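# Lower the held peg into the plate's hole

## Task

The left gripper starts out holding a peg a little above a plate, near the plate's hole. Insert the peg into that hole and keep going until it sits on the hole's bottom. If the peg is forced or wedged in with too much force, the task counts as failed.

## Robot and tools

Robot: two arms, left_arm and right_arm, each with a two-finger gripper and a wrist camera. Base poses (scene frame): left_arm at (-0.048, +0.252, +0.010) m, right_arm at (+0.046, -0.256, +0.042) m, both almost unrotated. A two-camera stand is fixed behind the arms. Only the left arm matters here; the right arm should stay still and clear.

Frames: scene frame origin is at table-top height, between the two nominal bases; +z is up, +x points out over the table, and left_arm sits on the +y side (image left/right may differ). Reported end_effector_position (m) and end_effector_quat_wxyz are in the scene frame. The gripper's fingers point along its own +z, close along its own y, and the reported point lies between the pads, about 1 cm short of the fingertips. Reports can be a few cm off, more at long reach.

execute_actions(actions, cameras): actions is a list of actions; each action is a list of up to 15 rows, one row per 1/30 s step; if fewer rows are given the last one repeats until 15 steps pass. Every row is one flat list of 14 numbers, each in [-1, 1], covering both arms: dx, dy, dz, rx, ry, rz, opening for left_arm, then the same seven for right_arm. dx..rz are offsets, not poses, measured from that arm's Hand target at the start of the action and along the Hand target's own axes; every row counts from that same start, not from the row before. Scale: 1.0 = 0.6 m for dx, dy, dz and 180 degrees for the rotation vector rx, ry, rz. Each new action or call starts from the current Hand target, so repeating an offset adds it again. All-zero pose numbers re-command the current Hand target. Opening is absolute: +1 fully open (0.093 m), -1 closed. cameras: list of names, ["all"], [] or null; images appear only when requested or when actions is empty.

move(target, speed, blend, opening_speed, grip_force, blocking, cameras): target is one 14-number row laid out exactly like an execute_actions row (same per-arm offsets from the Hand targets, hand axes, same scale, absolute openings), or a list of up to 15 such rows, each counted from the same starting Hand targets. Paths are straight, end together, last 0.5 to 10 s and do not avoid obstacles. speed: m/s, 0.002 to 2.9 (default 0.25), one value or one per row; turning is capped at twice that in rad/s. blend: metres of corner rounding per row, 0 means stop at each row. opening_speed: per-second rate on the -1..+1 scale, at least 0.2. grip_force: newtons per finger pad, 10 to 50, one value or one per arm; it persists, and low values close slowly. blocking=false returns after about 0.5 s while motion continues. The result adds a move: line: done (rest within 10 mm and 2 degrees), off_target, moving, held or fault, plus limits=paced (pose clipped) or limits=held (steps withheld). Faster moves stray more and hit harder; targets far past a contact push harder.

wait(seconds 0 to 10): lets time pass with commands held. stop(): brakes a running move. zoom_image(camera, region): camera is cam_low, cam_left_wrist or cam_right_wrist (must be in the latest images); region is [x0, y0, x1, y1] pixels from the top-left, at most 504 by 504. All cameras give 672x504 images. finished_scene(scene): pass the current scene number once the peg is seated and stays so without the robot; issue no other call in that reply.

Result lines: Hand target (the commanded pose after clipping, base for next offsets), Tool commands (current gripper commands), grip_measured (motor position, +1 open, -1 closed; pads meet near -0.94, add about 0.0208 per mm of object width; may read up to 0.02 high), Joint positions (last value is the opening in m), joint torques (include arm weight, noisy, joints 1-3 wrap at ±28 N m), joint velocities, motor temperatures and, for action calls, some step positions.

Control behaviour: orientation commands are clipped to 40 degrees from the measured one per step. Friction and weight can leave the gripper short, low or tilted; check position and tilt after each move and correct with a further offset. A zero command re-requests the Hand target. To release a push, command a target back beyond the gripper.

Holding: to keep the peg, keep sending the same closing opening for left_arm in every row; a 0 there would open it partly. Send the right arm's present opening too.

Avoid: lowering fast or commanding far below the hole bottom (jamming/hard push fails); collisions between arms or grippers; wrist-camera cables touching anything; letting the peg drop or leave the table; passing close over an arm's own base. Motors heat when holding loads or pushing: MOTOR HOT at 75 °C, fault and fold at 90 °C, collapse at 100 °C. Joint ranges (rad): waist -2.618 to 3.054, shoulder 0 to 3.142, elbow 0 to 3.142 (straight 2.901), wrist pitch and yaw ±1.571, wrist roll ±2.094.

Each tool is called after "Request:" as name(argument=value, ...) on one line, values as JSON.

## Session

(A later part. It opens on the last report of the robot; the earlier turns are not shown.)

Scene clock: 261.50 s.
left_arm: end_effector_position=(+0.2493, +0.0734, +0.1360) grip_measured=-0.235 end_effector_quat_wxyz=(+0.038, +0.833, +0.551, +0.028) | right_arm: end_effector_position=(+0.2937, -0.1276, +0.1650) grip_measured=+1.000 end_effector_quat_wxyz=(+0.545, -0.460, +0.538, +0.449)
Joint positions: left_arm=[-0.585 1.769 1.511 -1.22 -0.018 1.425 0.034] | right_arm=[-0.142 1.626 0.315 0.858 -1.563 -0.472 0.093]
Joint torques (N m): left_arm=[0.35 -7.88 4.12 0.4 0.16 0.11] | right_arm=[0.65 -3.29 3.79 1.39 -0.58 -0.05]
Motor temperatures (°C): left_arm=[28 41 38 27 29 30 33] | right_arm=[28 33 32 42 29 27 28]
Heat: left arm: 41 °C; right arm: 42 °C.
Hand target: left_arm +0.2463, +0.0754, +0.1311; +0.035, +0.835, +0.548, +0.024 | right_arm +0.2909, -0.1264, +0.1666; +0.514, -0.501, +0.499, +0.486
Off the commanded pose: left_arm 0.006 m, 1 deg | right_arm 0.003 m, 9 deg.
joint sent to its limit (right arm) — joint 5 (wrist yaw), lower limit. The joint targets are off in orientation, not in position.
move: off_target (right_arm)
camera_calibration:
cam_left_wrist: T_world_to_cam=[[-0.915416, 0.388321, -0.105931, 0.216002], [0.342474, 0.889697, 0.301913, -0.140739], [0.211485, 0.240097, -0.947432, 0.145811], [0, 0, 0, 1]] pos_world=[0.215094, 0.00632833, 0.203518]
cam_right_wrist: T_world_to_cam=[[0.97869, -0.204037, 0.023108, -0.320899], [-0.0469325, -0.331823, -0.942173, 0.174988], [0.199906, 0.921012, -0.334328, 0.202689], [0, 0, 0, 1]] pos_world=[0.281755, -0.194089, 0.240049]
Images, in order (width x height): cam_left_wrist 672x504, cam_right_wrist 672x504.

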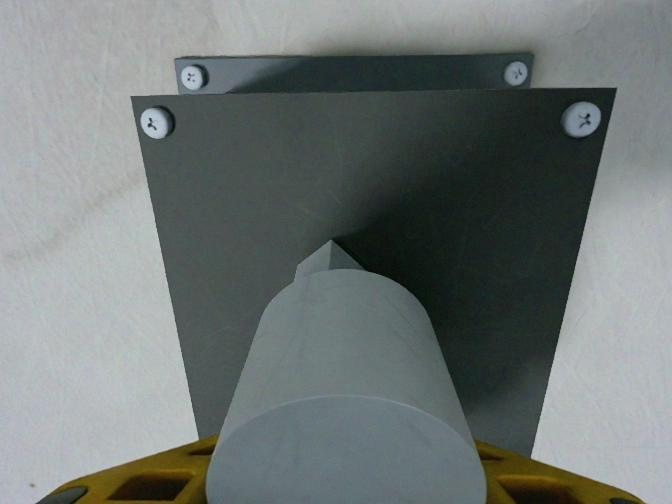

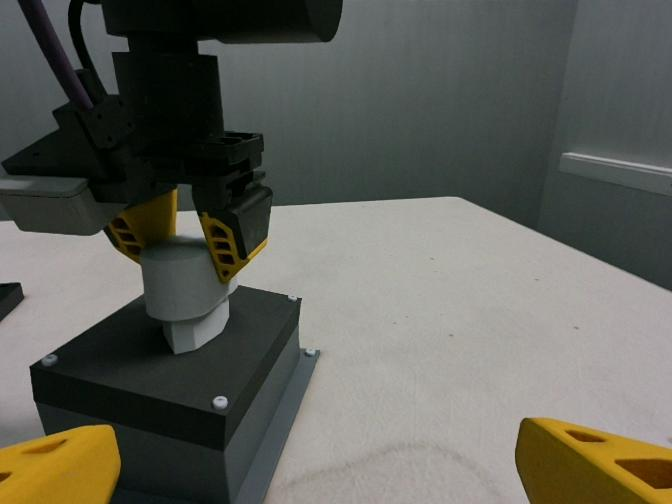

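Request:
move(target=[[0.0003,0.002,-0.034,0,0,0,-0.9386,0,0,0,0,0,0,1],[0,0,-0.0045,0,0,0,-0.9386,0,0,0,0,0,0,1]], speed=0.04, cameras=["cam_left_wrist","cam_right_wrist"])

Request:
zoom_image(camera="cam_right_wrist", region=[140, 270, 250, 370])

Request:
zoom_image(camera="cam_left_wrist", region=[290, 210, 380, 280])

Scene clock: 269.10 s.
left_arm: end_effector_position=(+0.2466, +0.0750, +0.1326) grip_measured=-0.235 end_effector_quat_wxyz=(+0.032, +0.834, +0.551, +0.025) | right_arm: end_effector_position=(+0.2937, -0.1276, +0.1650) grip_measured=+1.000 end_effector_quat_wxyz=(+0.545, -0.460, +0.538, +0.449)
Joint positions: left_arm=[-0.585 1.769 1.499 -1.221 -0.018 1.426 0.034] | right_arm=[-0.142 1.626 0.315 0.858 -1.563 -0.472 0.093]
Joint torques (N m): left_arm=[0.4 -7.95 5.68 0.29 0.15 0.12] | right_arm=[0.66 -3.28 3.78 1.4 -0.58 -0.05]
Heat: left arm: 41 °C; right arm: 42 °C.
Hand target: left_arm +0.2460, +0.0755, +0.1337; +0.035, +0.835, +0.548, +0.024 | right_arm +0.2909, -0.1264, +0.1666; +0.514, -0.501, +0.499, +0.486
Off the commanded pose: left_arm 0.001 m, 0 deg | right_arm 0.003 m, 9 deg.
joint sent to its limit (right arm) — joint 5 (wrist yaw), lower limit. The joint targets are off in orientation, not in position.
move: off_target (right_arm)
camera_calibration:
cam_left_wrist: T_world_to_cam=[[-0.916373, 0.389326, -0.0931972, 0.210998], [0.34612, 0.887499, 0.304215, -0.141312], [0.201151, 0.246517, -0.948034, 0.14499], [0, 0, 0, 1]] pos_world=[0.213099, 0.00752464, 0.200109]
cam_right_wrist: T_world_to_cam=[[0.97869, -0.204037, 0.023108, -0.320899], [-0.0469325, -0.331823, -0.942173, 0.174988], [0.199906, 0.921012, -0.334328, 0.202689], [0, 0, 0, 1]] pos_world=[0.281755, -0.194089, 0.240049]
Images, in order (width x height): cam_left_wrist 672x504, cam_right_wrist 672x504.

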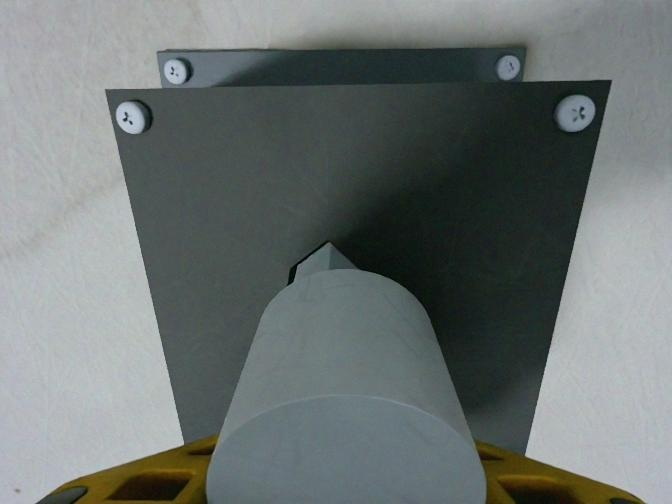

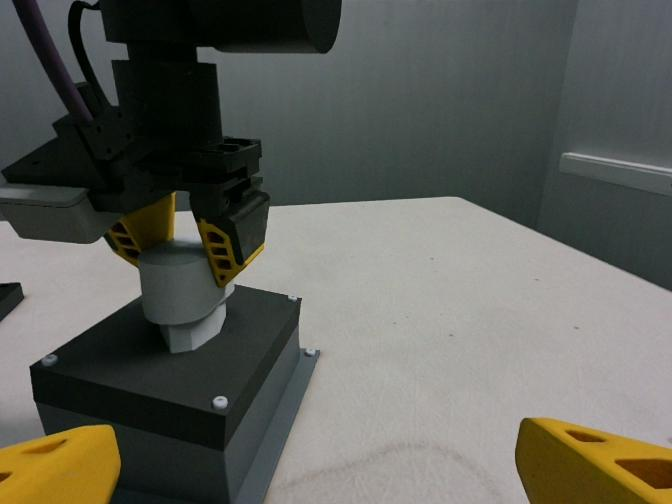

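Scaled by 4.582 from the camera's 672x504 image, which has a finer 960x720 frame.

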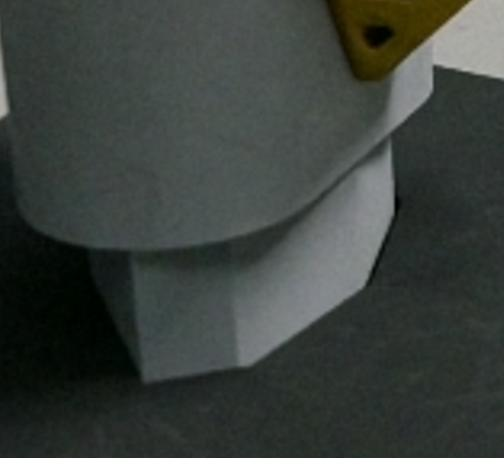

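Scaled by 5.600 from the camera's 672x504 image, which has a finer 960x720 frame.

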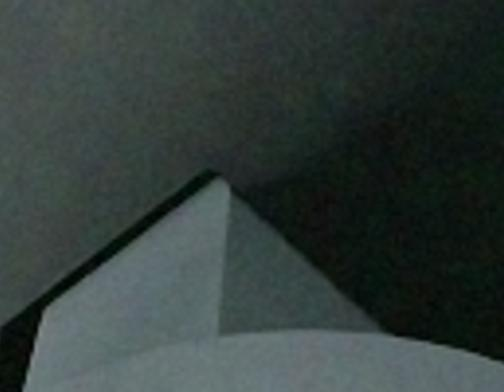

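Request:
move(target=[0.0005,0,0.022,0,0,0,-0.9386,0,0,0,0,0,0,1], speed=0.03)

Request:
move(target=[0,0,0.012,0,0,0,-0.9386,0,0,0,0,0,0,1], speed=0.03, cameras=["cam_left_wrist","cam_right_wrist"])

Request:
zoom_image(camera="cam_right_wrist", region=[140, 270, 250, 370])

Scene clock: 274.63 s.
left_arm: end_effector_position=(+0.2465, +0.0751, +0.1215) grip_measured=-0.235 end_effector_quat_wxyz=(+0.033, +0.834, +0.551, +0.025) | right_arm: end_effector_position=(+0.2937, -0.1276, +0.1650) grip_measured=+1.000 end_effector_quat_wxyz=(+0.545, -0.460, +0.538, +0.449)
Joint positions: left_arm=[-0.585 1.769 1.454 -1.175 -0.018 1.426 0.034] | right_arm=[-0.142 1.626 0.315 0.858 -1.563 -0.472 0.093]
Joint torques (N m): left_arm=[0.4 -7.45 5.71 0.34 0.15 0.14] | right_arm=[0.65 -3.28 3.81 1.39 -0.58 -0.05]
Heat: left arm: 40 °C; right arm: 42 °C.
Hand target: left_arm +0.2472, +0.0753, +0.1206; +0.035, +0.835, +0.548, +0.024 | right_arm +0.2909, -0.1264, +0.1666; +0.514, -0.501, +0.499, +0.486
Off the commanded pose: left_arm 0.001 m, 0 deg | right_arm 0.003 m, 9 deg.
joint sent to its limit (right arm) — joint 5 (wrist yaw), lower limit. The joint targets are off in orientation, not in position.
move: off_target (right_arm)

Scene clock: 275.33 s.
left_arm: end_effector_position=(+0.2464, +0.0752, +0.1191) grip_measured=-0.235 end_effector_quat_wxyz=(+0.033, +0.834, +0.551, +0.025) | right_arm: end_effector_position=(+0.2937, -0.1276, +0.1650) grip_measured=+1.000 end_effector_quat_wxyz=(+0.545, -0.460, +0.538, +0.449)
Joint positions: left_arm=[-0.585 1.769 1.445 -1.165 -0.018 1.426 0.034] | right_arm=[-0.142 1.626 0.315 0.858 -1.563 -0.472 0.093]
Joint torques (N m): left_arm=[0.49 -7.06 4.7 0.5 0.15 0.13] | right_arm=[0.66 -3.28 3.81 1.4 -0.58 -0.05]
Heat: left arm: 40 °C; right arm: 42 °C.
Hand target: left_arm +0.2478, +0.0751, +0.1135; +0.035, +0.835, +0.548, +0.024 | right_arm +0.2909, -0.1264, +0.1666; +0.514, -0.501, +0.499, +0.486
Off the commanded pose: left_arm 0.006 m, 0 deg | right_arm 0.003 m, 9 deg.
joint sent to its limit (right arm) — joint 5 (wrist yaw), lower limit. The joint targets are off in orientation, not in position.
move: off_target (right_arm)
camera_calibration:
cam_left_wrist: T_world_to_cam=[[-0.916194, 0.389203, -0.0954387, 0.209768], [0.345536, 0.887886, 0.303749, -0.137072], [0.202959, 0.245316, -0.94796, 0.131815], [0, 0, 0, 1]] pos_world=[0.212798, 0.00772529, 0.18661]
cam_right_wrist: T_world_to_cam=[[0.97869, -0.204037, 0.023108, -0.320899], [-0.0469325, -0.331823, -0.942173, 0.174988], [0.199906, 0.921012, -0.334328, 0.202689], [0, 0, 0, 1]] pos_world=[0.281755, -0.194089, 0.240049]
Images, in order (width x height): cam_left_wrist 672x504, cam_right_wrist 672x504.

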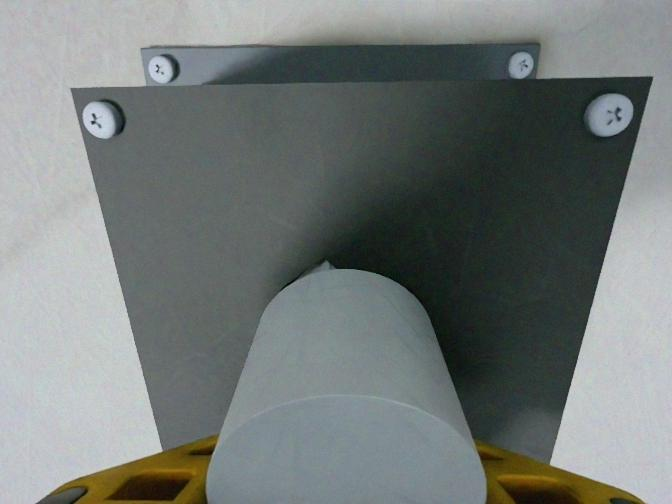

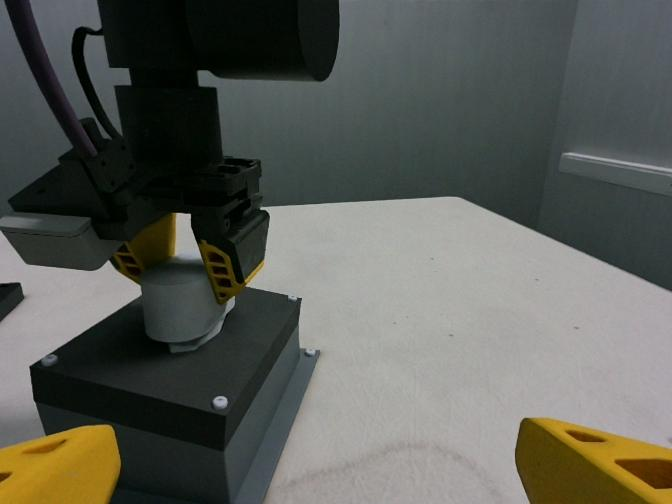

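Scaled by 4.582 from the camera's 672x504 image, which has a finer 960x720 frame.

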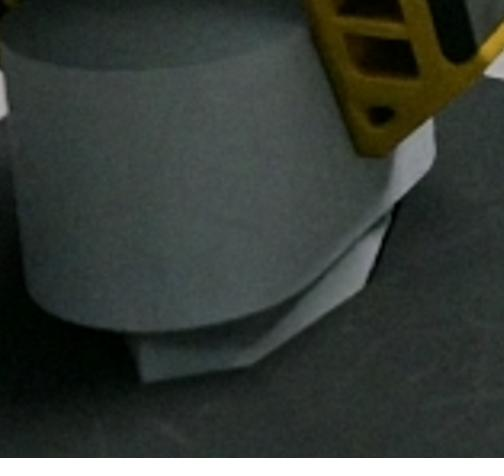

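Request:
move(target=[0,0,0.008,0,0,0,-0.9386,0,0,0,0,0,0,1], speed=0.02, cameras=["cam_right_wrist"])

Request:
zoom_image(camera="cam_right_wrist", region=[140, 270, 250, 370])

Scene clock: 279.67 s.
left_arm: end_effector_position=(+0.2464, +0.0752, +0.1187) grip_measured=-0.235 end_effector_quat_wxyz=(+0.033, +0.834, +0.551, +0.025) | right_arm: end_effector_position=(+0.2937, -0.1276, +0.1650) grip_measured=+1.000 end_effector_quat_wxyz=(+0.545, -0.460, +0.538, +0.449)
Joint positions: left_arm=[-0.585 1.769 1.443 -1.163 -0.018 1.426 0.034] | right_arm=[-0.142 1.626 0.315 0.858 -1.563 -0.472 0.093]
Joint torques (N m): left_arm=[0.47 -6.76 3.79 0.65 0.15 0.14] | right_arm=[0.66 -3.29 3.79 1.4 -0.58 -0.05]
Heat: left arm: 40 °C; right arm: 42 °C.
Hand target: left_arm +0.2482, +0.0750, +0.1087; +0.035, +0.835, +0.548, +0.024 | right_arm +0.2909, -0.1264, +0.1666; +0.514, -0.501, +0.499, +0.486
Off the commanded pose: left_arm 0.010 m, 0 deg | right_arm 0.003 m, 9 deg.
joint sent to its limit (right arm) — joint 5 (wrist yaw), lower limit. The joint targets are off in orientation, not in position.
move: off_target (right_arm)
camera_calibration:
cam_right_wrist: T_world_to_cam=[[0.97869, -0.204037, 0.023108, -0.320899], [-0.0469325, -0.331823, -0.942173, 0.174988], [0.199906, 0.921012, -0.334328, 0.202689], [0, 0, 0, 1]] pos_world=[0.281755, -0.194089, 0.240049]
Images, in order (width x height): cam_right_wrist 672x504.

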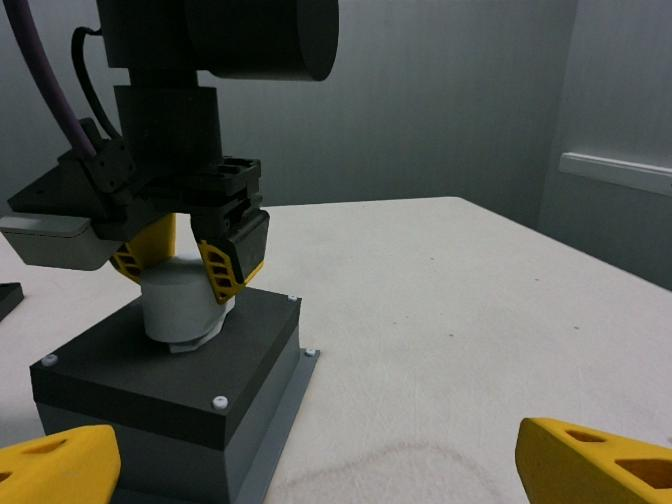

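Scaled by 4.582 from the camera's 672x504 image, which has a finer 960x720 frame.

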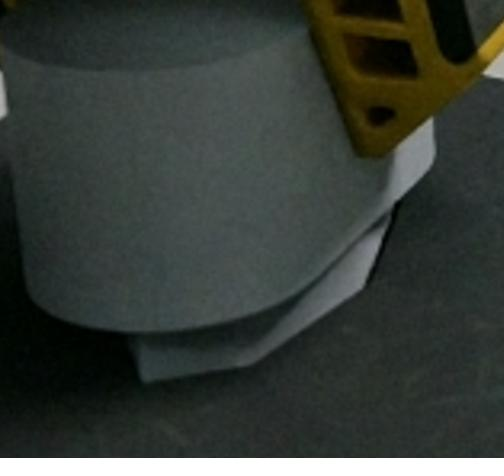

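Request:
move(target=[[0,0.003,-0.005,0,0.007,0,-0.9386,0,0,0,0,0,0,1],[0,0.003,-0.005,0,-0.007,0,-0.9386,0,0,0,0,0,0,1],[0,0.001,-0.004,0,0,0,-0.9386,0,0,0,0,0,0,1]], speed=0.04)

Scene clock: 284.80 s.
left_arm: end_effector_position=(+0.2471, +0.0764, +0.1186) grip_measured=-0.235 end_effector_quat_wxyz=(+0.035, +0.834, +0.551, +0.022) | right_arm: end_effector_position=(+0.2937, -0.1276, +0.1650) grip_measured=+1.000 end_effector_quat_wxyz=(+0.545, -0.460, +0.538, +0.449)
Joint positions: left_arm=[-0.576 1.769 1.443 -1.163 -0.009 1.433 0.034] | right_arm=[-0.142 1.626 0.315 0.858 -1.563 -0.472 0.093]
Joint torques (N m): left_arm=[-0.16 -6.71 4.56 0.56 0.06 0.07] | right_arm=[0.66 -3.26 3.79 1.4 -0.58 -0.05]
Heat: left arm: 40 °C; right arm: 42 °C.
Hand target: left_arm +0.2485, +0.0748, +0.1112; +0.035, +0.835, +0.548, +0.024 | right_arm +0.2909, -0.1264, +0.1666; +0.514, -0.501, +0.499, +0.486
Off the commanded pose: left_arm 0.008 m, 0 deg | right_arm 0.003 m, 9 deg.
joint sent to its limit (right arm) — joint 5 (wrist yaw), lower limit. The joint targets are off in orientation, not in position.
move: off_target (right_arm)

Request:
move(target=[[0.0015,-0.003,-0.01,0,0,0,-0.9386,0,0,0,0,0,0,1],[0.0015,-0.003,-0.0101,0,0,0,0.3,0,0,0,0,0,0,1],[0.0015,-0.003,-0.15,0,0,0,0.3,0,0,0,0,0,0,1]], speed=[0.04,0.04,0.12], cameras=["cam_right_wrist"])

Request:
zoom_image(camera="cam_right_wrist", region=[120, 220, 270, 370])

Scene clock: 291.13 s.
left_arm: end_effector_position=(+0.2435, +0.0778, +0.1938) grip_measured=+0.298 end_effector_quat_wxyz=(+0.037, +0.834, +0.550, +0.023) | right_arm: end_effector_position=(+0.2937, -0.1276, +0.1650) grip_measured=+1.000 end_effector_quat_wxyz=(+0.545, -0.460, +0.538, +0.449)
Joint positions: left_arm=[-0.578 1.768 1.741 -1.457 -0.009 1.433 0.059] | right_arm=[-0.142 1.626 0.315 0.858 -1.563 -0.472 0.093]
Joint torques (N m): left_arm=[-0.2 -7.84 7.5 0.08 0.06 0.06] | right_arm=[0.66 -3.29 3.78 1.39 -0.57 -0.05]
Heat: left arm: 40 °C; right arm: 43 °C.
Hand target: left_arm +0.2401, +0.0792, +0.2007; +0.035, +0.835, +0.548, +0.024 | right_arm +0.2909, -0.1264, +0.1666; +0.514, -0.501, +0.499, +0.486
Off the commanded pose: left_arm 0.008 m, 0 deg | right_arm 0.003 m, 9 deg.
joint sent to its limit (right arm) — joint 5 (wrist yaw), lower limit. The joint targets are off in orientation, not in position.
move: off_target (right_arm)
camera_calibration:
cam_right_wrist: T_world_to_cam=[[0.97869, -0.204037, 0.023108, -0.320899], [-0.0469325, -0.331823, -0.942173, 0.174988], [0.199906, 0.921012, -0.334328, 0.202689], [0, 0, 0, 1]] pos_world=[0.281755, -0.194089, 0.240049]
Images, in order (width x height): cam_right_wrist 672x504.

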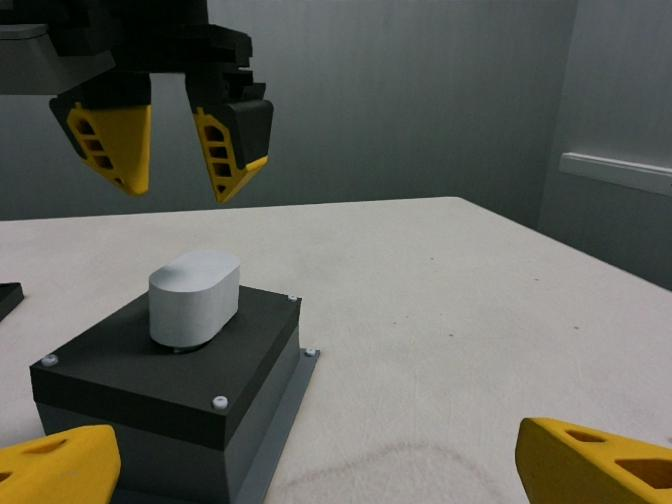

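Scaled by 3.360 from the camera's 672x504 image, which has a finer 960x720 frame.

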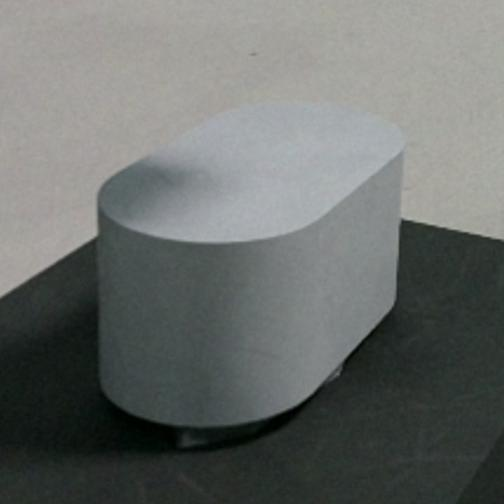

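Request:
finished_scene(scene=2)

The scene is finished: the task was done.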